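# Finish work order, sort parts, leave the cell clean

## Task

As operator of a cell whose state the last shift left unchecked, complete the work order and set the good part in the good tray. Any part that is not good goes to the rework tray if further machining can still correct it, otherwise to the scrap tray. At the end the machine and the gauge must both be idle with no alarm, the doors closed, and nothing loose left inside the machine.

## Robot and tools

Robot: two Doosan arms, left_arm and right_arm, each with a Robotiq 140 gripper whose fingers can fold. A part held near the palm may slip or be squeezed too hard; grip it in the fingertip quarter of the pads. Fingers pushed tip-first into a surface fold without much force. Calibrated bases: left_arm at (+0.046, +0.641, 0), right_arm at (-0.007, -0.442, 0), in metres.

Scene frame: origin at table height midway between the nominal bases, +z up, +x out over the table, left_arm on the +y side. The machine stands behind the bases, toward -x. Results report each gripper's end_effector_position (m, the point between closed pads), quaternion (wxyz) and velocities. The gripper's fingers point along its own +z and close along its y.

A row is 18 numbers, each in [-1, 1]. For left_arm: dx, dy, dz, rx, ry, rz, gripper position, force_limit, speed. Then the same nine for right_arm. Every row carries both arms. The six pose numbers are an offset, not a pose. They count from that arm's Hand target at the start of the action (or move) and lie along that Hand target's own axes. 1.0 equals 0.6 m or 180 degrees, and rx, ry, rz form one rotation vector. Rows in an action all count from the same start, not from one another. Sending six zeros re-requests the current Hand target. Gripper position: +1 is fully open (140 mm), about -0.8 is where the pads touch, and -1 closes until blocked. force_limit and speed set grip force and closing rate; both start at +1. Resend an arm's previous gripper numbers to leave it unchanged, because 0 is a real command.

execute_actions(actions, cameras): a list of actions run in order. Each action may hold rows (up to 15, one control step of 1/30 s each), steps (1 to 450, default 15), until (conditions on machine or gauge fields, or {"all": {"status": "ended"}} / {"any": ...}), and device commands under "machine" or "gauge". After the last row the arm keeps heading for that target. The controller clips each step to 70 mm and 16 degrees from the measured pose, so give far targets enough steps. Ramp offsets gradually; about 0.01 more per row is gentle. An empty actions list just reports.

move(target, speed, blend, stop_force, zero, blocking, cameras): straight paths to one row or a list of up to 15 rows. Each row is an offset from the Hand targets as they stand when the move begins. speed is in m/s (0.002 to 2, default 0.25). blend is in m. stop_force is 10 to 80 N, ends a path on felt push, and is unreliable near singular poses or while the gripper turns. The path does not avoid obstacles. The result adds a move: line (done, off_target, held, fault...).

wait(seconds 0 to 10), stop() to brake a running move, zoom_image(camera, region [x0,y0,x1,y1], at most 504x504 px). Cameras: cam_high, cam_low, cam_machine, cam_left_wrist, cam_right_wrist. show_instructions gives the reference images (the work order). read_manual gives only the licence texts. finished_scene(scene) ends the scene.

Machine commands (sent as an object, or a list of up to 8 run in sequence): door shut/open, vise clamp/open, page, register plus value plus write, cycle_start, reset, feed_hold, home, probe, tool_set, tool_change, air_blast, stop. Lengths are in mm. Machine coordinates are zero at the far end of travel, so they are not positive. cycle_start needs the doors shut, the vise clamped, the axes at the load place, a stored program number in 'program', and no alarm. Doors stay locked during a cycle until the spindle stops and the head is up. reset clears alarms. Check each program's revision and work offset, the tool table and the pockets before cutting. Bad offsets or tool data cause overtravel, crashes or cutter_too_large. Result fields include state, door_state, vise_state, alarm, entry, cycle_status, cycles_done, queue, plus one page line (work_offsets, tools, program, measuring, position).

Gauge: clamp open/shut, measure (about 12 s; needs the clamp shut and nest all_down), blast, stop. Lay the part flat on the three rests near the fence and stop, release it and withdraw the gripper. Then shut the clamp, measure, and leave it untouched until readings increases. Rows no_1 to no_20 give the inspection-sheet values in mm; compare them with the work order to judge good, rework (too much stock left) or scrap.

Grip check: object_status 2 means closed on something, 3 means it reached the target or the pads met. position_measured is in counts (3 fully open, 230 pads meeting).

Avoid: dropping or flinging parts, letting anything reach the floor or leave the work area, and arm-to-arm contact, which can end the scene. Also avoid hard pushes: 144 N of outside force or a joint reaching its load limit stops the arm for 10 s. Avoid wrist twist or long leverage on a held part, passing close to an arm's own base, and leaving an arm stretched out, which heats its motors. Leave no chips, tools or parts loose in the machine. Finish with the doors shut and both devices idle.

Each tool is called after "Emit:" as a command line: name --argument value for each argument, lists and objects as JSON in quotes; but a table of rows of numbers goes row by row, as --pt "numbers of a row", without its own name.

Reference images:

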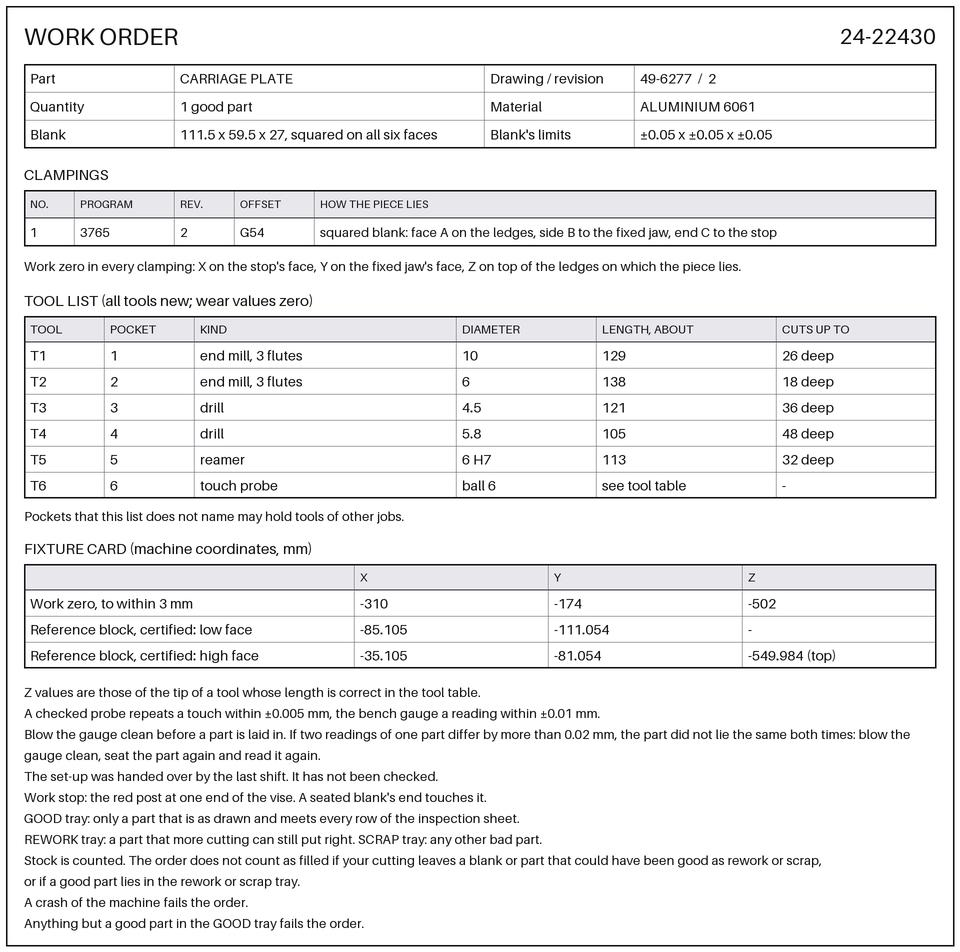

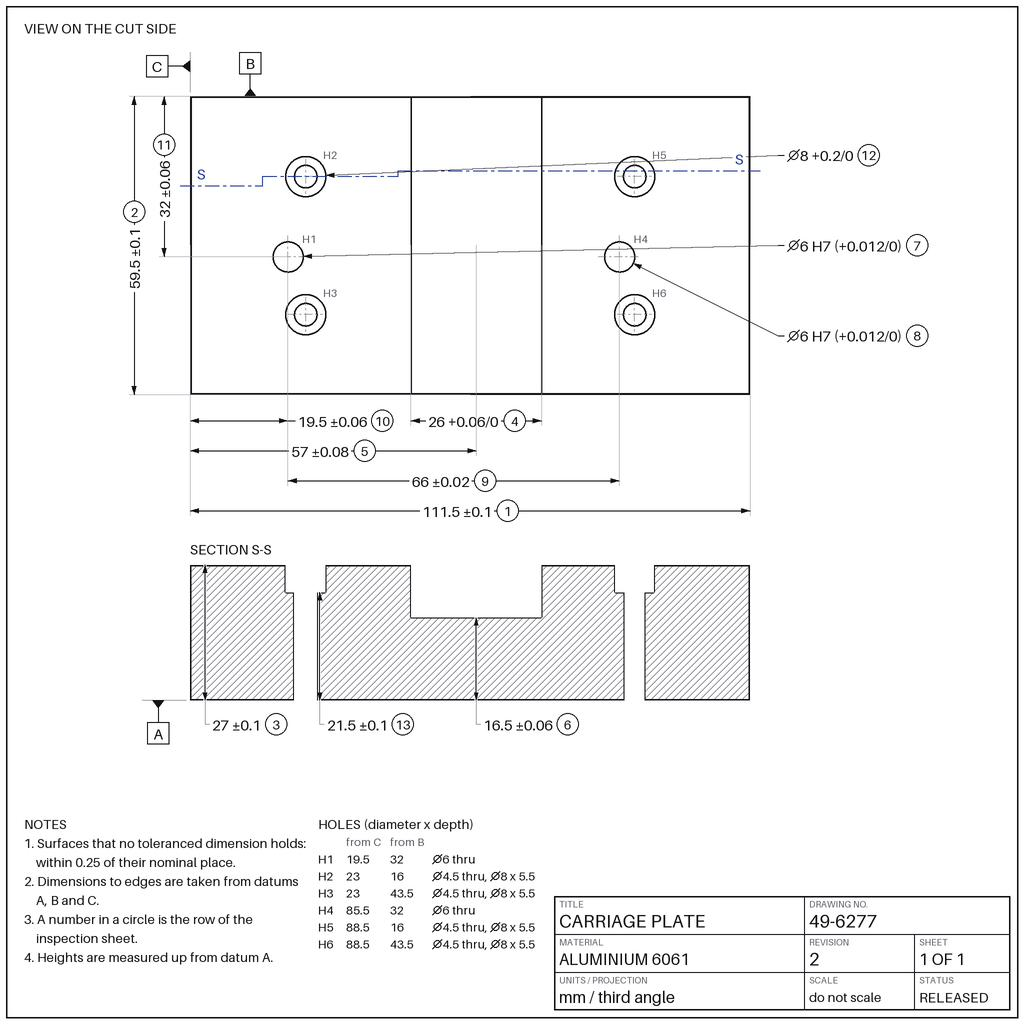

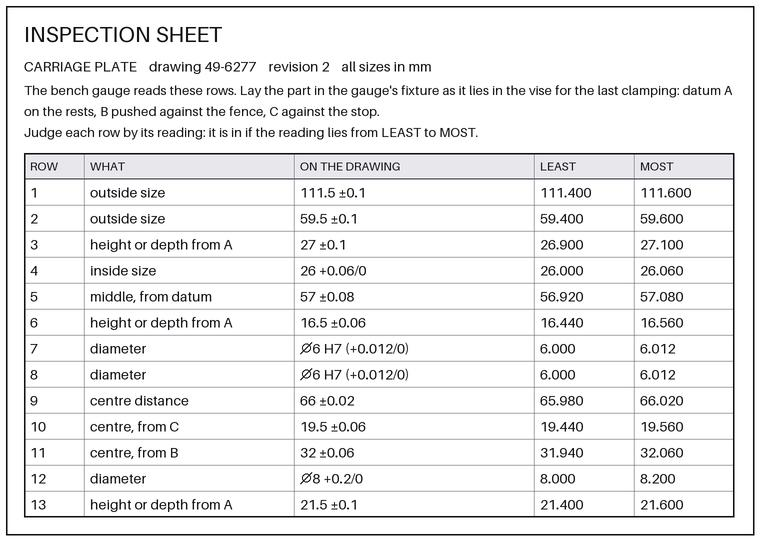

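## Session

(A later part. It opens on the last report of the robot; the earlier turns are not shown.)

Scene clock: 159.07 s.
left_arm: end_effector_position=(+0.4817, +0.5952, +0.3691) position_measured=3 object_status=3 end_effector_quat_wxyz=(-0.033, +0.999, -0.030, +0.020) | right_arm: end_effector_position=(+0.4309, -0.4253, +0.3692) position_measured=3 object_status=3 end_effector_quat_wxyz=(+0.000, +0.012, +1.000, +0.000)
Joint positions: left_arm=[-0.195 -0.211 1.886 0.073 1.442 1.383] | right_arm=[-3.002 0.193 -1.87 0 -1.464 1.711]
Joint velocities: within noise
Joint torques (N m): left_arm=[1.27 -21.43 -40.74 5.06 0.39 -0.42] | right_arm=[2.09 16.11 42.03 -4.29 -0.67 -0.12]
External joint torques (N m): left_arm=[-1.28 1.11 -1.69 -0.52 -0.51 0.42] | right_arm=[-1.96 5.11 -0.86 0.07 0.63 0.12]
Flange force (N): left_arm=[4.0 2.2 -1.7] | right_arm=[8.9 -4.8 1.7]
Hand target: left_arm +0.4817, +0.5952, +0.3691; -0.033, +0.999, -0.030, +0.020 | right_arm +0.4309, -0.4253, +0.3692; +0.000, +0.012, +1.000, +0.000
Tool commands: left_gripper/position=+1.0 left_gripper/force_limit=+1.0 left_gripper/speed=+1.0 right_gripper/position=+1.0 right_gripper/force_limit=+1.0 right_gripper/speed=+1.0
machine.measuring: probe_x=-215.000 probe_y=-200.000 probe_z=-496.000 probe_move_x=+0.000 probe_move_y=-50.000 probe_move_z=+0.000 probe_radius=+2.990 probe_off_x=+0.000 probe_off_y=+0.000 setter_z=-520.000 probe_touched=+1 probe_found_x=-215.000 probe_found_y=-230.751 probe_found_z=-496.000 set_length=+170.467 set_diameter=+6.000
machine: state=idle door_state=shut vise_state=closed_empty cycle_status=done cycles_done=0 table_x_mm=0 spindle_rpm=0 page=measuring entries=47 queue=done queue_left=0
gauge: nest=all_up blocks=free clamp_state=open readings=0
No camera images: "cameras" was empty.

Emit:
execute_actions --actions '[{"machine":[{"register":"probe_x","value":-258,"write":true},{"register":"probe_y","value":-226.2,"write":true},{"register":"probe_move_y","value":0,"write":true},{"register":"probe_move_z","value":-12,"write":true,"probe":true}],"steps":450,"until":{"machine":{"queue":["!=","running"]}}}]' --cameras '[]'

Emit:
execute_actions --actions '[{"machine":[{"register":"g54_x","value":-310.347,"write":true},{"register":"g54_y","value":-173.25,"write":true},{"register":"g54_z","value":-502.801,"write":true},{"page":"work_offsets"}],"steps":30}]' --cameras '[]'

Emit:
execute_actions --actions '[{"machine":[{"register":"tool_call","value":1,"write":true},{"tool_change":true},{"tool_set":true,"page":"measuring"}],"steps":450,"until":{"machine":{"queue":["!=","running"]}}},{"steps":450,"until":{"machine":{"queue":["!=","running"]}}}]' --cameras '["cam_machine"]'

Emit:
execute_actions --actions '[{"machine":[{"register":"tool_call","value":2,"write":true},{"tool_change":true},{"tool_set":true,"page":"measuring"}],"steps":450,"until":{"machine":{"queue":["!=","running"]}}},{"steps":450,"until":{"machine":{"queue":["!=","running"]}}}]' --cameras '["cam_machine"]'

Emit:
execute_actions --actions '[{"machine":[{"register":"tool_call","value":3,"write":true},{"tool_change":true},{"tool_set":true,"page":"measuring"}],"steps":450,"until":{"machine":{"queue":["!=","running"]}}},{"steps":450,"until":{"machine":{"queue":["!=","running"]}}}]' --cameras '["cam_machine"]'

Emit:
execute_actions --actions '[{"machine":[{"register":"tool_call","value":4,"write":true},{"tool_change":true},{"tool_set":true,"page":"measuring"}],"steps":450,"until":{"machine":{"queue":["!=","running"]}}},{"steps":450,"until":{"machine":{"queue":["!=","running"]}}}]' --cameras '["cam_machine"]'

Emit:
execute_actions --actions '[{"machine":[{"register":"tool_call","value":5,"write":true},{"tool_change":true},{"tool_set":true,"page":"measuring"}],"steps":450,"until":{"machine":{"queue":["!=","running"]}}},{"steps":450,"until":{"machine":{"queue":["!=","running"]}}}]' --cameras '["cam_machine"]'

Scene clock: 183.50 s.
left_arm: end_effector_position=(+0.4817, +0.5952, +0.3691) position_measured=3 object_status=3 end_effector_quat_wxyz=(-0.033, +0.999, -0.030, +0.020) | right_arm: end_effector_position=(+0.4309, -0.4253, +0.3692) position_measured=3 object_status=3 end_effector_quat_wxyz=(+0.000, +0.012, +1.000, +0.000)
Joint positions: left_arm=[-0.195 -0.211 1.886 0.073 1.442 1.383] | right_arm=[-3.002 0.193 -1.87 0 -1.464 1.711]
Joint velocities: within noise
Joint torques (N m): left_arm=[1.29 -20.9 -40.61 4.97 0.39 -0.4] | right_arm=[3.02 16.83 42.04 -4.23 -0.49 -0.14]
External joint torques (N m): left_arm=[-1.38 0.95 -1.88 -0.42 -0.53 0.4] | right_arm=[-2.92 4.6 -0.66 -0.01 0.45 0.14]
Flange force (N): left_arm=[3.9 2.4 -2.1] | right_arm=[7.6 -6.8 1.1]
Hand target: left_arm +0.4817, +0.5952, +0.3691; -0.033, +0.999, -0.030, +0.020 | right_arm +0.4309, -0.4253, +0.3692; +0.000, +0.012, +1.000, +0.000
Tool commands: left_gripper/position=+1.0 left_gripper/force_limit=+1.0 left_gripper/speed=+1.0 right_gripper/position=+1.0 right_gripper/force_limit=+1.0 right_gripper/speed=+1.0
machine.measuring: probe_x=-258.000 probe_y=-226.200 probe_z=-496.000 probe_move_x=+0.000 probe_move_y=+0.000 probe_move_z=-12.000 probe_radius=+2.990 probe_off_x=+0.000 probe_off_y=+0.000 setter_z=-520.000 probe_touched=+1 probe_found_x=-258.000 probe_found_y=-226.200 probe_found_z=-502.800 set_length=+170.467 set_diameter=+6.000
machine: state=idle door_state=shut vise_state=closed_empty cycle_status=done cycles_done=0 table_x_mm=0 spindle_rpm=0 page=measuring entries=52 queue=done queue_left=0
gauge: nest=all_up blocks=free clamp_state=open readings=0
No camera images: "cameras" was empty.

Scene clock: 184.70 s.
left_arm: end_effector_position=(+0.4817, +0.5952, +0.3691) position_measured=3 object_status=3 end_effector_quat_wxyz=(-0.033, +0.999, -0.030, +0.020) | right_arm: end_effector_position=(+0.4309, -0.4253, +0.3692) position_measured=3 object_status=3 end_effector_quat_wxyz=(+0.000, +0.012, +1.000, +0.000)
Joint positions: left_arm=[-0.195 -0.211 1.886 0.073 1.442 1.383] | right_arm=[-3.002 0.193 -1.87 0 -1.464 1.711]
Joint velocities: within noise
Joint torques (N m): left_arm=[1.02 -21.28 -40.76 5.02 0.35 -0.42] | right_arm=[2.53 15.86 41.65 -4.35 -0.6 -0.06]
External joint torques (N m): left_arm=[-1.05 0.79 -1.77 -0.46 -0.48 0.42] | right_arm=[-2.38 5.25 -0.48 0.13 0.56 0.06]
Flange force (N): left_arm=[3.6 1.6 -2.0] | right_arm=[8.5 -5.8 0.9]
Hand target: left_arm +0.4817, +0.5952, +0.3691; -0.033, +0.999, -0.030, +0.020 | right_arm +0.4309, -0.4253, +0.3692; +0.000, +0.012, +1.000, +0.000
Tool commands: left_gripper/position=+1.0 left_gripper/force_limit=+1.0 left_gripper/speed=+1.0 right_gripper/position=+1.0 right_gripper/force_limit=+1.0 right_gripper/speed=+1.0
machine.work_offsets: g54_x=-310.347 g54_y=-173.250 g54_z=-502.801 g55_x=+0.000 g55_y=+0.000 g55_z=+0.000 g56_x=+0.000 g56_y=+0.000 g56_z=+0.000
machine: state=idle door_state=shut vise_state=closed_empty cycle_status=done cycles_done=0 table_x_mm=0 spindle_rpm=0 page=work_offsets entries=55 queue=done queue_left=0
gauge: nest=all_up blocks=free clamp_state=open readings=0
No camera images: "cameras" was empty.

Scene clock: 209.53 s.
left_arm: end_effector_position=(+0.4817, +0.5952, +0.3691) position_measured=3 object_status=3 end_effector_quat_wxyz=(-0.033, +0.999, -0.030, +0.020) | right_arm: end_effector_position=(+0.4309, -0.4253, +0.3692) position_measured=3 object_status=3 end_effector_quat_wxyz=(+0.000, +0.012, +1.000, +0.000)
Joint positions: left_arm=[-0.195 -0.211 1.886 0.073 1.442 1.383] | right_arm=[-3.002 0.193 -1.87 0 -1.464 1.711]
Joint velocities: within noise
Joint torques (N m): left_arm=[1.01 -20.83 -40.72 5.04 0.39 -0.46] | right_arm=[2.52 16.15 41.67 -4.39 -0.64 -0.12]
External joint torques (N m): left_arm=[-0.98 0.58 -1.63 -0.51 -0.51 0.45] | right_arm=[-2.42 5.37 -0.13 0.13 0.6 0.12]
External joint torques at the end of the 1st action: left_arm=[-0.87 0.32 -1.72 -0.44 -0.5 0.39] | right_arm=[-3.03 5.57 -0.36 0.07 0.5 0.1]
Flange force (N): left_arm=[3.1 1.3 -1.7] | right_arm=[8.2 -5.8 0.4]
Flange force at the end of the 1st action (N): left_arm=[2.8 1.1 -1.9] | right_arm=[8.7 -7.2 0.5]
Hand target: left_arm +0.4817, +0.5952, +0.3691; -0.033, +0.999, -0.030, +0.020 | right_arm +0.4309, -0.4253, +0.3692; +0.000, +0.012, +1.000, +0.000
Tool commands: left_gripper/position=+1.0 left_gripper/force_limit=+1.0 left_gripper/speed=+1.0 right_gripper/position=+1.0 right_gripper/force_limit=+1.0 right_gripper/speed=+1.0
machine.measuring: probe_x=-258.000 probe_y=-226.200 probe_z=-496.000 probe_move_x=+0.000 probe_move_y=+0.000 probe_move_z=-12.000 probe_radius=+2.990 probe_off_x=+0.000 probe_off_y=+0.000 setter_z=-520.000 probe_touched=+1 probe_found_x=-258.000 probe_found_y=-226.200 probe_found_z=-502.800 set_length=+129.331 set_diameter=+9.989
machine: state=idle door_state=shut vise_state=closed_empty cycle_status=done cycles_done=0 table_x_mm=0 spindle_rpm=0 page=measuring entries=58 queue=done queue_left=0
gauge: nest=all_up blocks=free clamp_state=open readings=0
Images, in order (width x height): cam_machine 504x504.

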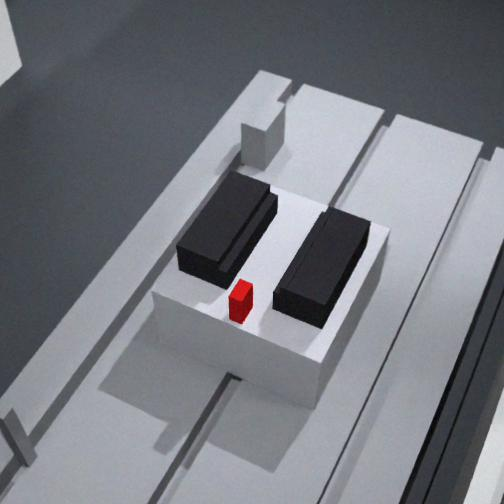

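Scene clock: 234.43 s.
left_arm: end_effector_position=(+0.4817, +0.5952, +0.3691) position_measured=3 object_status=3 end_effector_quat_wxyz=(-0.033, +0.999, -0.030, +0.020) | right_arm: end_effector_position=(+0.4309, -0.4253, +0.3692) position_measured=3 object_status=3 end_effector_quat_wxyz=(+0.000, +0.012, +1.000, +0.000)
Joint positions: left_arm=[-0.195 -0.211 1.886 0.073 1.442 1.383] | right_arm=[-3.002 0.193 -1.87 0 -1.464 1.711]
Joint velocities: within noise
Joint torques (N m): left_arm=[1.41 -20.87 -40.71 4.99 0.4 -0.36] | right_arm=[2.4 16.26 41.46 -4.22 -0.6 -0.06]
External joint torques (N m): left_arm=[-1.39 0.47 -1.78 -0.44 -0.53 0.36] | right_arm=[-2.33 5.34 -0.09 -0.02 0.56 0.06]
External joint torques at the end of the 1st action: left_arm=[-1.02 0.53 -1.84 -0.48 -0.55 0.4] | right_arm=[-2.26 5.69 -0.47 0.04 0.45 0.09]
Flange force (N): left_arm=[2.9 2.5 -2.0] | right_arm=[8.2 -5.7 0.2]
Flange force at the end of the 1st action (N): left_arm=[3.3 1.5 -2.0] | right_arm=[9.3 -5.5 0.6]
Hand target: left_arm +0.4817, +0.5952, +0.3691; -0.033, +0.999, -0.030, +0.020 | right_arm +0.4309, -0.4253, +0.3692; +0.000, +0.012, +1.000, +0.000
Tool commands: left_gripper/position=+1.0 left_gripper/force_limit=+1.0 left_gripper/speed=+1.0 right_gripper/position=+1.0 right_gripper/force_limit=+1.0 right_gripper/speed=+1.0
machine.measuring: probe_x=-258.000 probe_y=-226.200 probe_z=-496.000 probe_move_x=+0.000 probe_move_y=+0.000 probe_move_z=-12.000 probe_radius=+2.990 probe_off_x=+0.000 probe_off_y=+0.000 setter_z=-520.000 probe_touched=+1 probe_found_x=-258.000 probe_found_y=-226.200 probe_found_z=-502.800 set_length=+138.021 set_diameter=+5.989
machine: state=idle door_state=shut vise_state=closed_empty cycle_status=done cycles_done=0 table_x_mm=0 spindle_rpm=0 page=measuring entries=61 queue=done queue_left=0
gauge: nest=all_up blocks=free clamp_state=open readings=0
Images, in order (width x height): cam_machine 504x504.

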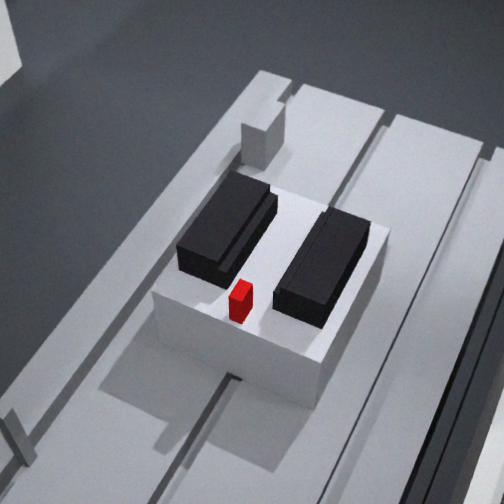

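Scene clock: 259.90 s.
left_arm: end_effector_position=(+0.4817, +0.5952, +0.3691) position_measured=3 object_status=3 end_effector_quat_wxyz=(-0.033, +0.999, -0.030, +0.020) | right_arm: end_effector_position=(+0.4309, -0.4253, +0.3692) position_measured=3 object_status=3 end_effector_quat_wxyz=(+0.000, +0.012, +1.000, +0.000)
Joint positions: left_arm=[-0.195 -0.211 1.886 0.073 1.442 1.383] | right_arm=[-3.002 0.193 -1.87 0 -1.464 1.711]
Joint velocities: within noise
Joint torques (N m): left_arm=[0.73 -20.94 -40.66 5.05 0.36 -0.4] | right_arm=[2.22 16.24 41.83 -4.36 -0.65 -0.09]
External joint torques (N m): left_arm=[-0.82 0.94 -1.78 -0.51 -0.49 0.4] | right_arm=[-2.09 4.86 -0.63 0.14 0.61 0.09]
External joint torques at the end of the 1st action: left_arm=[-1.26 0.49 -1.69 -0.45 -0.5 0.39] | right_arm=[-2.64 5.67 -0.51 0.07 0.49 0.16]
Flange force (N): left_arm=[4.0 1.1 -1.9] | right_arm=[8.1 -5.1 1.3]
Flange force at the end of the 1st action (N): left_arm=[2.9 2.1 -1.9] | right_arm=[9.2 -6.2 0.7]
Hand target: left_arm +0.4817, +0.5952, +0.3691; -0.033, +0.999, -0.030, +0.020 | right_arm +0.4309, -0.4253, +0.3692; +0.000, +0.012, +1.000, +0.000
Tool commands: left_gripper/position=+1.0 left_gripper/force_limit=+1.0 left_gripper/speed=+1.0 right_gripper/position=+1.0 right_gripper/force_limit=+1.0 right_gripper/speed=+1.0
machine.measuring: probe_x=-258.000 probe_y=-226.200 probe_z=-496.000 probe_move_x=+0.000 probe_move_y=+0.000 probe_move_z=-12.000 probe_radius=+2.990 probe_off_x=+0.000 probe_off_y=+0.000 setter_z=-520.000 probe_touched=+1 probe_found_x=-258.000 probe_found_y=-226.200 probe_found_z=-502.800 set_length=+121.363 set_diameter=+4.503
machine: state=idle door_state=shut vise_state=closed_empty cycle_status=done cycles_done=0 table_x_mm=0 spindle_rpm=0 page=measuring entries=64 queue=done queue_left=0
gauge: nest=all_up blocks=free clamp_state=open readings=0
Images, in order (width x height): cam_machine 504x504.

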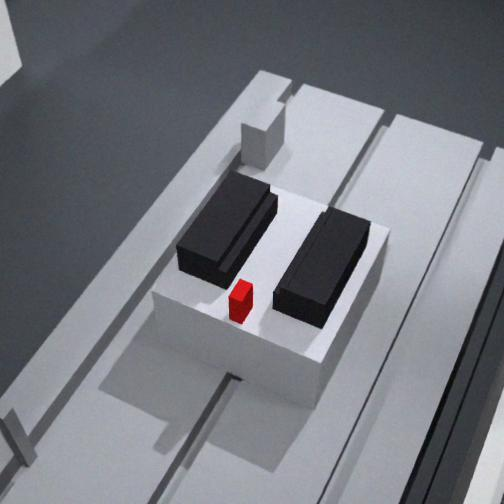

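Scene clock: 285.70 s.
left_arm: end_effector_position=(+0.4817, +0.5952, +0.3691) position_measured=3 object_status=3 end_effector_quat_wxyz=(-0.033, +0.999, -0.030, +0.020) | right_arm: end_effector_position=(+0.4309, -0.4253, +0.3692) position_measured=3 object_status=3 end_effector_quat_wxyz=(+0.000, +0.012, +1.000, +0.000)
Joint positions: left_arm=[-0.195 -0.211 1.886 0.073 1.442 1.383] | right_arm=[-3.002 0.193 -1.87 0 -1.464 1.711]
Joint velocities: within noise
Joint torques (N m): left_arm=[1.14 -20.83 -40.78 5 0.36 -0.4] | right_arm=[2.46 16.61 41.58 -4.32 -0.57 -0.13]
External joint torques (N m): left_arm=[-1.05 0.07 -1.76 -0.45 -0.48 0.4] | right_arm=[-2.33 4.86 -0.18 0.08 0.53 0.13]
External joint torques at the end of the 1st action: left_arm=[-1.17 0.55 -2.07 -0.45 -0.5 0.42] | right_arm=[-2.87 5.37 -0.53 -0.03 0.48 0.12]
Flange force (N): left_arm=[2.4 1.5 -2.1] | right_arm=[7.5 -5.5 0.4]
Flange force at the end of the 1st action (N): left_arm=[3.6 1.8 -2.5] | right_arm=[8.7 -6.8 0.8]
Hand target: left_arm +0.4817, +0.5952, +0.3691; -0.033, +0.999, -0.030, +0.020 | right_arm +0.4309, -0.4253, +0.3692; +0.000, +0.012, +1.000, +0.000
Tool commands: left_gripper/position=+1.0 left_gripper/force_limit=+1.0 left_gripper/speed=+1.0 right_gripper/position=+1.0 right_gripper/force_limit=+1.0 right_gripper/speed=+1.0
machine.measuring: probe_x=-258.000 probe_y=-226.200 probe_z=-496.000 probe_move_x=+0.000 probe_move_y=+0.000 probe_move_z=-12.000 probe_radius=+2.990 probe_off_x=+0.000 probe_off_y=+0.000 setter_z=-520.000 probe_touched=+1 probe_found_x=-258.000 probe_found_y=-226.200 probe_found_z=-502.800 set_length=+105.256 set_diameter=+5.802
machine: state=idle door_state=shut vise_state=closed_empty cycle_status=done cycles_done=0 table_x_mm=0 spindle_rpm=0 page=measuring entries=67 queue=done queue_left=0
gauge: nest=all_up blocks=free clamp_state=open readings=0
Images, in order (width x height): cam_machine 504x504.

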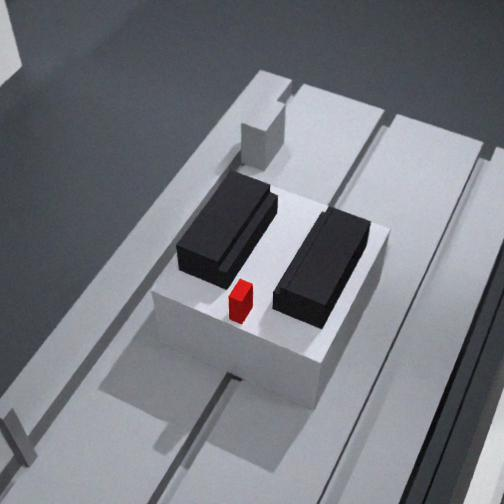

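Scene clock: 311.27 s.
left_arm: end_effector_position=(+0.4817, +0.5952, +0.3691) position_measured=3 object_status=3 end_effector_quat_wxyz=(-0.033, +0.999, -0.030, +0.020) | right_arm: end_effector_position=(+0.4309, -0.4253, +0.3692) position_measured=3 object_status=3 end_effector_quat_wxyz=(+0.000, +0.012, +1.000, +0.000)
Joint positions: left_arm=[-0.195 -0.211 1.886 0.073 1.442 1.383] | right_arm=[-3.002 0.193 -1.87 0 -1.464 1.711]
Joint velocities: within noise
Joint torques (N m): left_arm=[1.13 -21.06 -40.76 5.01 0.4 -0.34] | right_arm=[2.2 16.25 41.89 -4.36 -0.56 -0.12]
External joint torques (N m): left_arm=[-1.12 1.07 -1.56 -0.48 -0.53 0.34] | right_arm=[-2.1 5.14 -0.55 0.12 0.52 0.12]
External joint torques at the end of the 1st action: left_arm=[-1.18 0.15 -1.95 -0.41 -0.48 0.4] | right_arm=[-1.87 4.87 -0.61 0.07 0.54 0.14]
Flange force (N): left_arm=[3.8 2.0 -1.5] | right_arm=[8.6 -5.0 1.0]
Flange force at the end of the 1st action (N): left_arm=[2.7 1.8 -2.4] | right_arm=[8.2 -4.5 1.1]
Hand target: left_arm +0.4817, +0.5952, +0.3691; -0.033, +0.999, -0.030, +0.020 | right_arm +0.4309, -0.4253, +0.3692; +0.000, +0.012, +1.000, +0.000
Tool commands: left_gripper/position=+1.0 left_gripper/force_limit=+1.0 left_gripper/speed=+1.0 right_gripper/position=+1.0 right_gripper/force_limit=+1.0 right_gripper/speed=+1.0
machine.measuring: probe_x=-258.000 probe_y=-226.200 probe_z=-496.000 probe_move_x=+0.000 probe_move_y=+0.000 probe_move_z=-12.000 probe_radius=+2.990 probe_off_x=+0.000 probe_off_y=+0.000 setter_z=-520.000 probe_touched=+1 probe_found_x=-258.000 probe_found_y=-226.200 probe_found_z=-502.800 set_length=+113.100 set_diameter=+6.005
machine: state=idle door_state=shut vise_state=closed_empty cycle_status=done cycles_done=0 table_x_mm=0 spindle_rpm=0 page=measuring entries=70 queue=done queue_left=0
gauge: nest=all_up blocks=free clamp_state=open readings=0
Images, in order (width x height): cam_machine 504x504.

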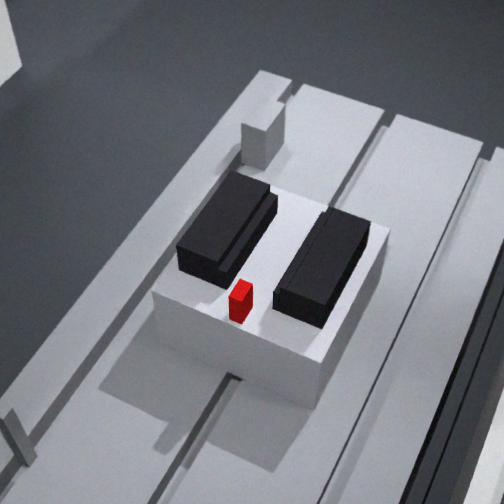

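Emit:
execute_actions --actions '[{"machine":[{"register":"t3_length","value":121.363,"write":true},{"register":"t3_diameter","value":4.503,"write":true},{"register":"t4_length","value":105.256,"write":true},{"register":"t4_diameter","value":5.801,"write":true},{"register":"tool_call","value":6,"write":true},{"tool_change":true},{"page":"tools","door":"open"},{"vise":"open"}],"steps":10}]' --cameras '["cam_high","cam_right_wrist"]'

Emit:
zoom_image --camera "cam_high" --region '[270, 310, 390, 490]'

Emit:
zoom_image --camera "cam_right_wrist" --region '[340, 0, 560, 330]'

Scene clock: 329.50 s.
left_arm: end_effector_position=(+0.4817, +0.5952, +0.3691) position_measured=3 object_status=3 end_effector_quat_wxyz=(-0.033, +0.999, -0.030, +0.020) | right_arm: end_effector_position=(+0.4309, -0.4253, +0.3692) position_measured=3 object_status=3 end_effector_quat_wxyz=(+0.000, +0.012, +1.000, +0.000)
Joint positions: left_arm=[-0.195 -0.211 1.886 0.073 1.442 1.383] | right_arm=[-3.002 0.193 -1.87 0 -1.464 1.711]
Joint velocities: within noise
Joint torques (N m): left_arm=[1.14 -20.83 -40.65 5 0.39 -0.42] | right_arm=[1.71 15.98 41.61 -4.42 -0.57 -0.01]
External joint torques (N m): left_arm=[-1.14 0.34 -1.87 -0.46 -0.52 0.42] | right_arm=[-1.6 5.35 -0.32 0.18 0.53 0.01]
Flange force (N): left_arm=[3.0 1.7 -2.2] | right_arm=[8.7 -4.2 0.5]
Hand target: left_arm +0.4817, +0.5952, +0.3691; -0.033, +0.999, -0.030, +0.020 | right_arm +0.4309, -0.4253, +0.3692; +0.000, +0.012, +1.000, +0.000
Tool commands: left_gripper/position=+1.0 left_gripper/force_limit=+1.0 left_gripper/speed=+1.0 right_gripper/position=+1.0 right_gripper/force_limit=+1.0 right_gripper/speed=+1.0
machine.measuring: probe_x=-258.000 probe_y=-226.200 probe_z=-496.000 probe_move_x=+0.000 probe_move_y=+0.000 probe_move_z=-12.000 probe_radius=+2.990 probe_off_x=+0.000 probe_off_y=+0.000 setter_z=-520.000 probe_touched=+1 probe_found_x=-258.000 probe_found_y=-226.200 probe_found_z=-502.800 set_length=+113.100 set_diameter=+6.005
machine: state=idle door_state=shut vise_state=closed_empty cycle_status=done cycles_done=0 table_x_mm=0 spindle_rpm=0 page=measuring entries=73 queue=running queue_left=5
gauge: nest=all_up blocks=free clamp_state=open readings=0
Images, in order (width x height): cam_high 504x504, cam_right_wrist 672x504.

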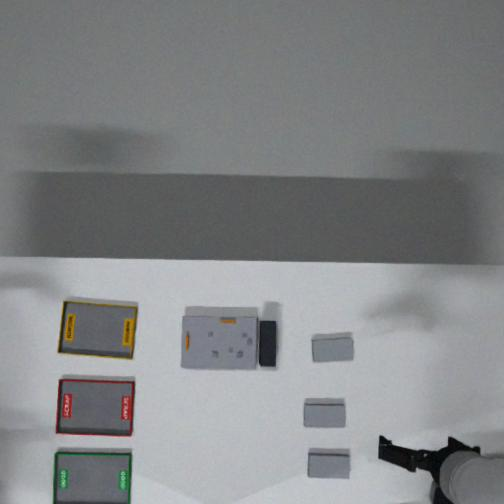

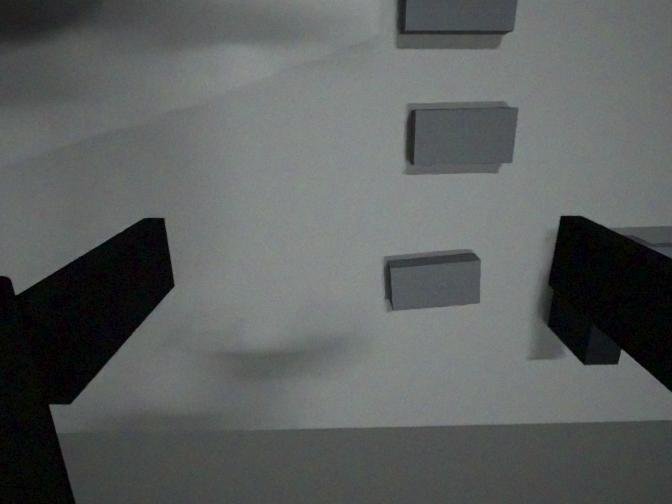

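Scaled by 2.800.

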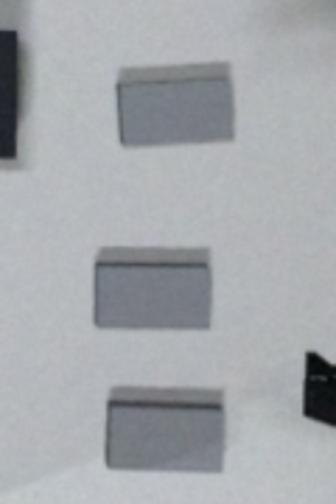

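Scaled by 1.527.

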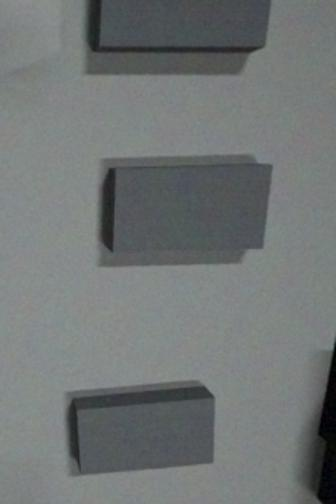

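Emit:
move --pt "0 0 0 0 0 0 1 1 1 -0.004 0.1 0.0167 0 0 -0.33 1 0.3 1" --pt "0 0 0 0 0 0 1 1 1 -0.008 0.2 0.0333 0 0 -0.67 1 0.3 1" --pt "0 0 0 0 0 0 1 1 1 -0.012 0.3 0.05 0 0 -1 1 0.3 1" --pt "0 0 0 0 0 0 1 1 1 -0.015 0.375 0.0667 0 0 0.4923 1 0.3 1" --speed 0.55 --blend 0.02 --cameras '["cam_right_wrist"]'

Scene clock: 360.00 s.
left_arm: end_effector_position=(+0.4817, +0.5952, +0.3691) position_measured=3 object_status=3 end_effector_quat_wxyz=(-0.033, +0.999, -0.030, +0.020) | right_arm: end_effector_position=(+0.4453, -0.2005, +0.3292) position_measured=3 object_status=3 end_effector_quat_wxyz=(+0.000, +0.707, +0.707, +0.000)
Joint positions: left_arm=[-0.195 -0.211 1.886 0.073 1.442 1.383] | right_arm=[-2.561 0.059 -1.827 0 -1.373 -2.585]
Joint velocities: within noise
Joint torques (N m): left_arm=[1.23 -21.22 -40.64 4.97 0.37 -0.38] | right_arm=[0.25 29.2 41.15 -4.12 -0.48 -0.14]
External joint torques (N m): left_arm=[-1.27 0.93 -1.87 -0.43 -0.5 0.37] | right_arm=[-0.2 5.41 -0.38 -0.03 0.51 0.14]
Flange force (N): left_arm=[3.9 2.2 -2.1] | right_arm=[-4.5 -8.2 -0.3]
Hand target: left_arm +0.4817, +0.5952, +0.3691; -0.033, +0.999, -0.030, +0.020 | right_arm +0.4453, -0.2006, +0.3292; +0.000, +0.707, +0.707, +0.000
Off the commanded pose: left_arm 0.000 m, 0 deg | right_arm 0.000 m, 0 deg.
machine.tools: t1_length=+129.327 t1_length_wear=+0.000 t1_diameter=+9.988 t1_diameter_wear=+0.000 t1_pocket=+1.000 t2_length=+138.022 t2_length_wear=+0.000 t2_diameter=+5.990 t2_diameter_wear=+0.000 t2_pocket=+2.000 t3_length=+121.363 t3_length_wear=+0.000 t3_diameter=+4.503 t3_diameter_wear=+0.000 t3_pocket=+3.000 t4_length=+105.256 t4_length_wear=+0.000 t4_diameter=+5.801 t4_diameter_wear=+0.000 t4_pocket=+4.000 t5_length=+113.099 t5_length_wear=+0.000 t5_diameter=+6.006 t5_diameter_wear=+0.000 t5_pocket=+5.000 t6_length=+170.460 t6_length_wear=+0.000 t6_diameter=+6.000 t6_diameter_wear=+0.000 t6_pocket=+6.000
machine: state=idle door_state=open vise_state=open cycle_status=done cycles_done=0 table_x_mm=0 spindle_rpm=0 page=tools entries=76 queue=done queue_left=0
gauge: nest=all_up blocks=free clamp_state=open readings=0
move: done
Images, in order (width x height): cam_right_wrist 672x504.

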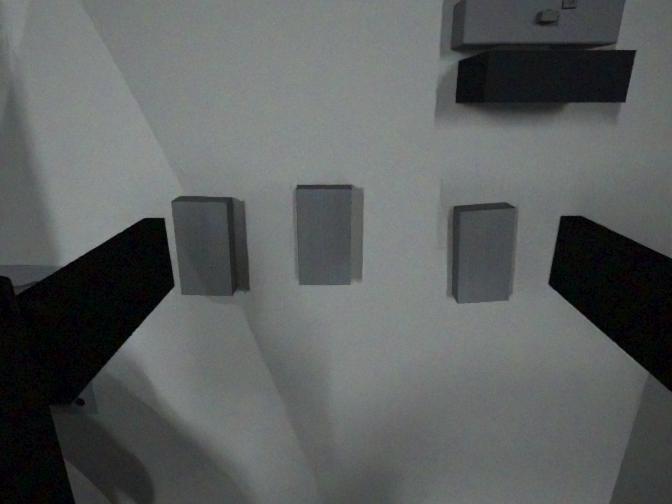

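Emit:
zoom_image --camera "cam_right_wrist" --region '[160, 170, 360, 320]'

Emit:
zoom_image --camera "cam_right_wrist" --region '[340, 170, 540, 320]'

Scaled by 2.520.

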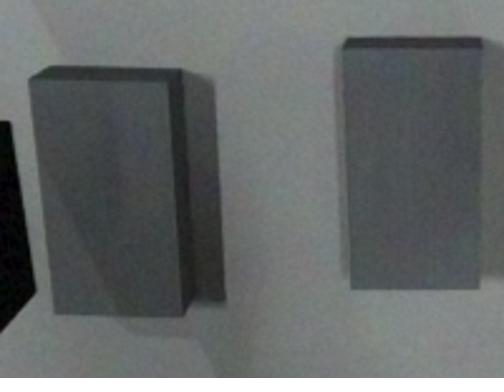

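Scaled by 2.520.

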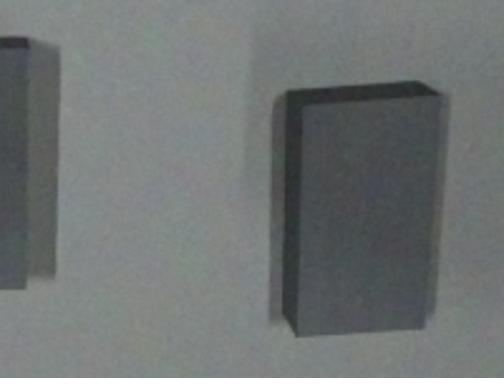

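Emit:
move --pt "0 0 0 0 0 0 1 1 1 -0.147 -0.0347 0.3 0 0 0 0.17 0.3 -1" --pt "0 0 0 0 0 0 1 1 1 -0.147 -0.0347 0.4 0 0 0 0.17 0.3 -1" --speed '[0.2,0.08]' --cameras '["cam_right_wrist","cam_low"]'

Scene clock: 391.93 s.
left_arm: end_effector_position=(+0.4817, +0.5952, +0.3691) position_measured=3 object_status=3 end_effector_quat_wxyz=(-0.033, +0.999, -0.030, +0.020) | right_arm: end_effector_position=(+0.4246, -0.2888, +0.0892) position_measured=108 object_status=0 end_effector_quat_wxyz=(+0.000, +0.707, +0.707, +0.000)
Joint positions: left_arm=[-0.195 -0.211 1.886 0.073 1.442 1.383] | right_arm=[-2.702 -0.034 -2.214 0 -0.893 -2.726]
Joint velocities: within noise
Joint torques (N m): left_arm=[0.87 -21.36 -40.71 4.99 0.35 -0.42] | right_arm=[2.26 29.55 33.07 -3.4 -0.54 -0.13]
External joint torques (N m): left_arm=[-0.81 0.58 -1.72 -0.45 -0.47 0.41] | right_arm=[-2.12 6.1 -0.48 0.08 0.57 0.13]
Flange force (N): left_arm=[3.3 1.0 -1.9] | right_arm=[-7.5 -8.1 -6.0]
Hand target: left_arm +0.4817, +0.5952, +0.3691; -0.033, +0.999, -0.030, +0.020 | right_arm +0.4246, -0.2888, +0.0892; +0.000, +0.707, +0.707, +0.000
Off the commanded pose: left_arm 0.000 m, 0 deg | right_arm 0.000 m, 0 deg.
machine.tools: t1_length=+129.327 t1_length_wear=+0.000 t1_diameter=+9.988 t1_diameter_wear=+0.000 t1_pocket=+1.000 t2_length=+138.022 t2_length_wear=+0.000 t2_diameter=+5.990 t2_diameter_wear=+0.000 t2_pocket=+2.000 t3_length=+121.363 t3_length_wear=+0.000 t3_diameter=+4.503 t3_diameter_wear=+0.000 t3_pocket=+3.000 t4_length=+105.256 t4_length_wear=+0.000 t4_diameter=+5.801 t4_diameter_wear=+0.000 t4_pocket=+4.000 t5_length=+113.099 t5_length_wear=+0.000 t5_diameter=+6.006 t5_diameter_wear=+0.000 t5_pocket=+5.000 t6_length=+170.460 t6_length_wear=+0.000 t6_diameter=+6.000 t6_diameter_wear=+0.000 t6_pocket=+6.000
machine: state=idle door_state=open vise_state=open cycle_status=done cycles_done=0 table_x_mm=0 spindle_rpm=0 page=tools entries=76 queue=done queue_left=0
gauge: nest=all_up blocks=free clamp_state=open readings=0
move: done
Images, in order (width x height): cam_low 504x504, cam_right_wrist 672x504.

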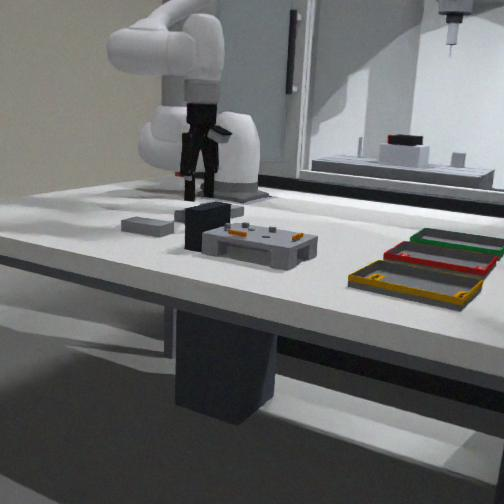

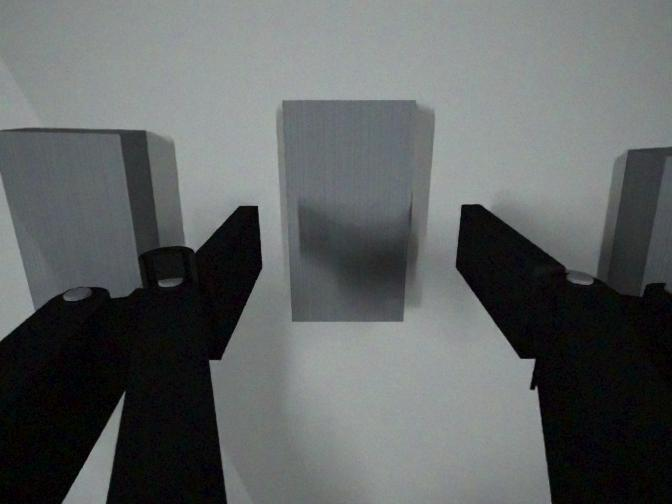

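Emit:
move --target '[0,0,0,0,0,0,1,1,1,-0.002,-0.0017,0.0687,0,0,0,0.17,0.3,-1]' --speed 0.04 --stop_force 12 --cameras '[]'

Emit:
execute_actions --actions '[{"rows":[[0,0,0,0,0,0,1,1,1,0,0,0,0,0,0,-1,0.3,-1]],"steps":75}]' --cameras '["cam_right_wrist"]'

Scene clock: 402.00 s.
left_arm: end_effector_position=(+0.4817, +0.5952, +0.3691) position_measured=3 object_status=3 end_effector_quat_wxyz=(-0.033, +0.999, -0.030, +0.020) | right_arm: end_effector_position=(+0.4236, -0.2900, +0.0480) position_measured=108 object_status=3 end_effector_quat_wxyz=(+0.000, +0.707, +0.707, +0.000)
Joint positions: left_arm=[-0.195 -0.211 1.886 0.073 1.442 1.383] | right_arm=[-2.704 -0.088 -2.254 0 -0.799 -2.727]
Joint velocities: within noise
Joint torques (N m): left_arm=[1.19 -21.01 -40.85 5.03 0.38 -0.41] | right_arm=[2.75 33.64 30.49 -3.08 -0.57 -0.04]
External joint torques (N m): left_arm=[-1.14 0.16 -1.81 -0.47 -0.5 0.41] | right_arm=[-2.68 5.13 -0.61 0.04 0.59 0.04]
Flange force (N): left_arm=[2.6 1.7 -2.2] | right_arm=[-8.3 -6.0 -5.6]
Hand target: left_arm +0.4817, +0.5952, +0.3691; -0.033, +0.999, -0.030, +0.020 | right_arm +0.4236, -0.2900, +0.0480; +0.000, +0.707, +0.707, +0.000
Off the commanded pose: left_arm 0.000 m, 0 deg | right_arm 0.000 m, 0 deg.
machine.tools: t1_length=+129.327 t1_length_wear=+0.000 t1_diameter=+9.988 t1_diameter_wear=+0.000 t1_pocket=+1.000 t2_length=+138.022 t2_length_wear=+0.000 t2_diameter=+5.990 t2_diameter_wear=+0.000 t2_pocket=+2.000 t3_length=+121.363 t3_length_wear=+0.000 t3_diameter=+4.503 t3_diameter_wear=+0.000 t3_pocket=+3.000 t4_length=+105.256 t4_length_wear=+0.000 t4_diameter=+5.801 t4_diameter_wear=+0.000 t4_pocket=+4.000 t5_length=+113.099 t5_length_wear=+0.000 t5_diameter=+6.006 t5_diameter_wear=+0.000 t5_pocket=+5.000 t6_length=+170.460 t6_length_wear=+0.000 t6_diameter=+6.000 t6_diameter_wear=+0.000 t6_pocket=+6.000
machine: state=idle door_state=open vise_state=open cycle_status=done cycles_done=0 table_x_mm=0 spindle_rpm=0 page=tools entries=76 queue=done queue_left=0
gauge: nest=all_up blocks=free clamp_state=open readings=0
move: done
No camera images: "cameras" was empty.

Scene clock: 404.70 s.
left_arm: end_effector_position=(+0.4817, +0.5952, +0.3691) position_measured=3 object_status=3 end_effector_quat_wxyz=(-0.033, +0.999, -0.030, +0.020) | right_arm: end_effector_position=(+0.4236, -0.2900, +0.0480) position_measured=143 object_status=2 end_effector_quat_wxyz=(+0.000, +0.707, +0.707, +0.000)
Joint positions: left_arm=[-0.195 -0.211 1.886 0.073 1.442 1.383] | right_arm=[-2.704 -0.088 -2.254 0 -0.799 -2.727]
Joint velocities: within noise
Joint torques (N m): left_arm=[1.35 -20.76 -40.69 5.05 0.36 -0.38] | right_arm=[3.18 22.32 24.97 -3.28 2.22 -0.15]
External joint torques (N m): left_arm=[-1.42 1.02 -1.71 -0.52 -0.5 0.38] | right_arm=[-3.07 16.31 4.95 0.23 -2.2 0.15]
Flange force (N): left_arm=[3.8 2.6 -1.8] | right_arm=[-11.0 -12.0 -32.9]
Hand target: left_arm +0.4817, +0.5952, +0.3691; -0.033, +0.999, -0.030, +0.020 | right_arm +0.4236, -0.2900, +0.0480; +0.000, +0.707, +0.707, +0.000
Off the commanded pose: left_arm 0.000 m, 0 deg | right_arm 0.000 m, 0 deg.
machine.tools: t1_length=+129.327 t1_length_wear=+0.000 t1_diameter=+9.988 t1_diameter_wear=+0.000 t1_pocket=+1.000 t2_length=+138.022 t2_length_wear=+0.000 t2_diameter=+5.990 t2_diameter_wear=+0.000 t2_pocket=+2.000 t3_length=+121.363 t3_length_wear=+0.000 t3_diameter=+4.503 t3_diameter_wear=+0.000 t3_pocket=+3.000 t4_length=+105.256 t4_length_wear=+0.000 t4_diameter=+5.801 t4_diameter_wear=+0.000 t4_pocket=+4.000 t5_length=+113.099 t5_length_wear=+0.000 t5_diameter=+6.006 t5_diameter_wear=+0.000 t5_pocket=+5.000 t6_length=+170.460 t6_length_wear=+0.000 t6_diameter=+6.000 t6_diameter_wear=+0.000 t6_pocket=+6.000
machine: state=idle door_state=open vise_state=open cycle_status=done cycles_done=0 table_x_mm=0 spindle_rpm=0 page=tools entries=76 queue=done queue_left=0
gauge: nest=all_up blocks=free clamp_state=open readings=0
Images, in order (width x height): cam_right_wrist 672x504.

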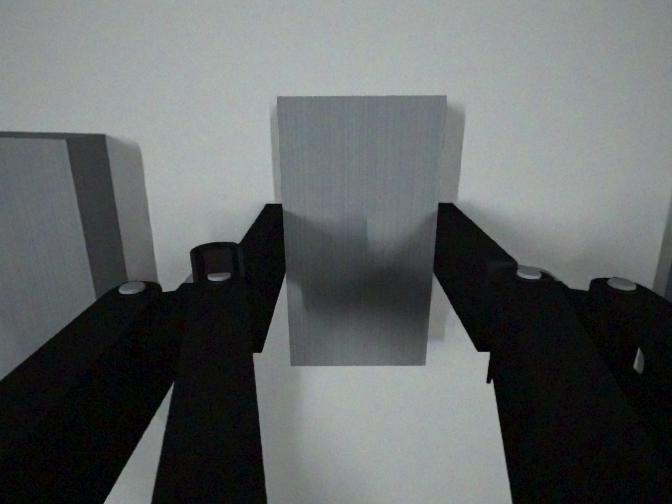

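Emit:
move --pt "0 0 0 0 0 0 1 1 1 0 0 -0.06 0 0 0 -1 0.3 -1" --pt "0 0 0 0 0 0 1 1 1 0 0 -0.35 0 0 0 -1 0.3 -1" --pt "0 0 0 0 0 0 1 1 1 0.5167 -0.0393 -0.5867 0 0 0 -1 0.3 -1" --pt "0 0 0 0 0 0 1 1 1 0.6167 -0.5393 -0.5867 0 0 0 -1 0.3 -1" --speed '[0.04,0.1,0.22,0.22]' --blend '[0.01,0.05,0.08,0]' --cameras '["cam_right_wrist"]'

Scene clock: 434.17 s.
left_arm: end_effector_position=(+0.4817, +0.5952, +0.3691) position_measured=3 object_status=3 end_effector_quat_wxyz=(-0.033, +0.999, -0.030, +0.020) | right_arm: end_effector_position=(+0.0998, +0.0799, +0.3998) position_measured=143 object_status=2 end_effector_quat_wxyz=(+0.000, +0.707, +0.707, +0.000)
Joint positions: left_arm=[-0.195 -0.211 1.886 0.073 1.442 1.383] | right_arm=[-1.685 0.042 -1.684 -0.001 -1.5 -1.708]
Joint velocities: within noise
Joint torques (N m): left_arm=[1.26 -21.05 -40.73 5.02 0.37 -0.41] | right_arm=[2.85 33.82 44.32 -4.29 -0.59 -0.04]
External joint torques (N m): left_arm=[-1.21 0.45 -1.72 -0.48 -0.48 0.41] | right_arm=[-2.94 3.2 -2.87 0.03 0.63 0.04]
Flange force (N): left_arm=[2.9 1.9 -2.0] | right_arm=[-10.1 3.5 5.6]
Hand target: left_arm +0.4817, +0.5952, +0.3691; -0.033, +0.999, -0.030, +0.020 | right_arm +0.0998, +0.0800, +0.3998; +0.000, +0.707, +0.707, +0.000
Off the commanded pose: left_arm 0.000 m, 0 deg | right_arm 0.000 m, 0 deg.
machine.tools: t1_length=+129.327 t1_length_wear=+0.000 t1_diameter=+9.988 t1_diameter_wear=+0.000 t1_pocket=+1.000 t2_length=+138.022 t2_length_wear=+0.000 t2_diameter=+5.990 t2_diameter_wear=+0.000 t2_pocket=+2.000 t3_length=+121.363 t3_length_wear=+0.000 t3_diameter=+4.503 t3_diameter_wear=+0.000 t3_pocket=+3.000 t4_length=+105.256 t4_length_wear=+0.000 t4_diameter=+5.801 t4_diameter_wear=+0.000 t4_pocket=+4.000 t5_length=+113.099 t5_length_wear=+0.000 t5_diameter=+6.006 t5_diameter_wear=+0.000 t5_pocket=+5.000 t6_length=+170.460 t6_length_wear=+0.000 t6_diameter=+6.000 t6_diameter_wear=+0.000 t6_pocket=+6.000
machine: state=idle door_state=open vise_state=open cycle_status=done cycles_done=0 table_x_mm=0 spindle_rpm=0 page=tools entries=76 queue=done queue_left=0
gauge: nest=all_up blocks=free clamp_state=open readings=0
move: done
Images, in order (width x height): cam_right_wrist 672x504.

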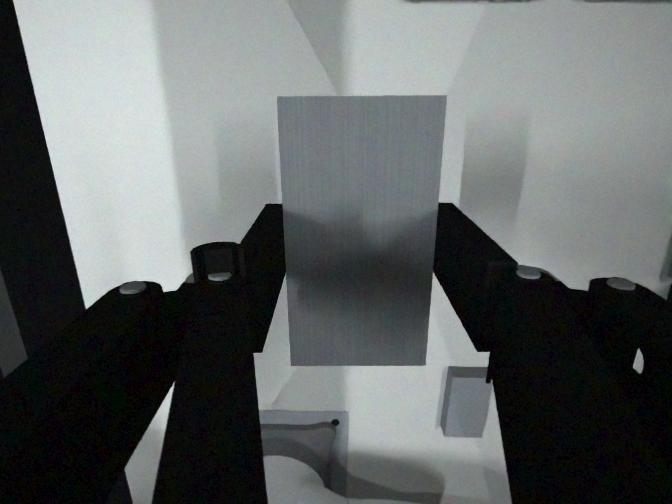

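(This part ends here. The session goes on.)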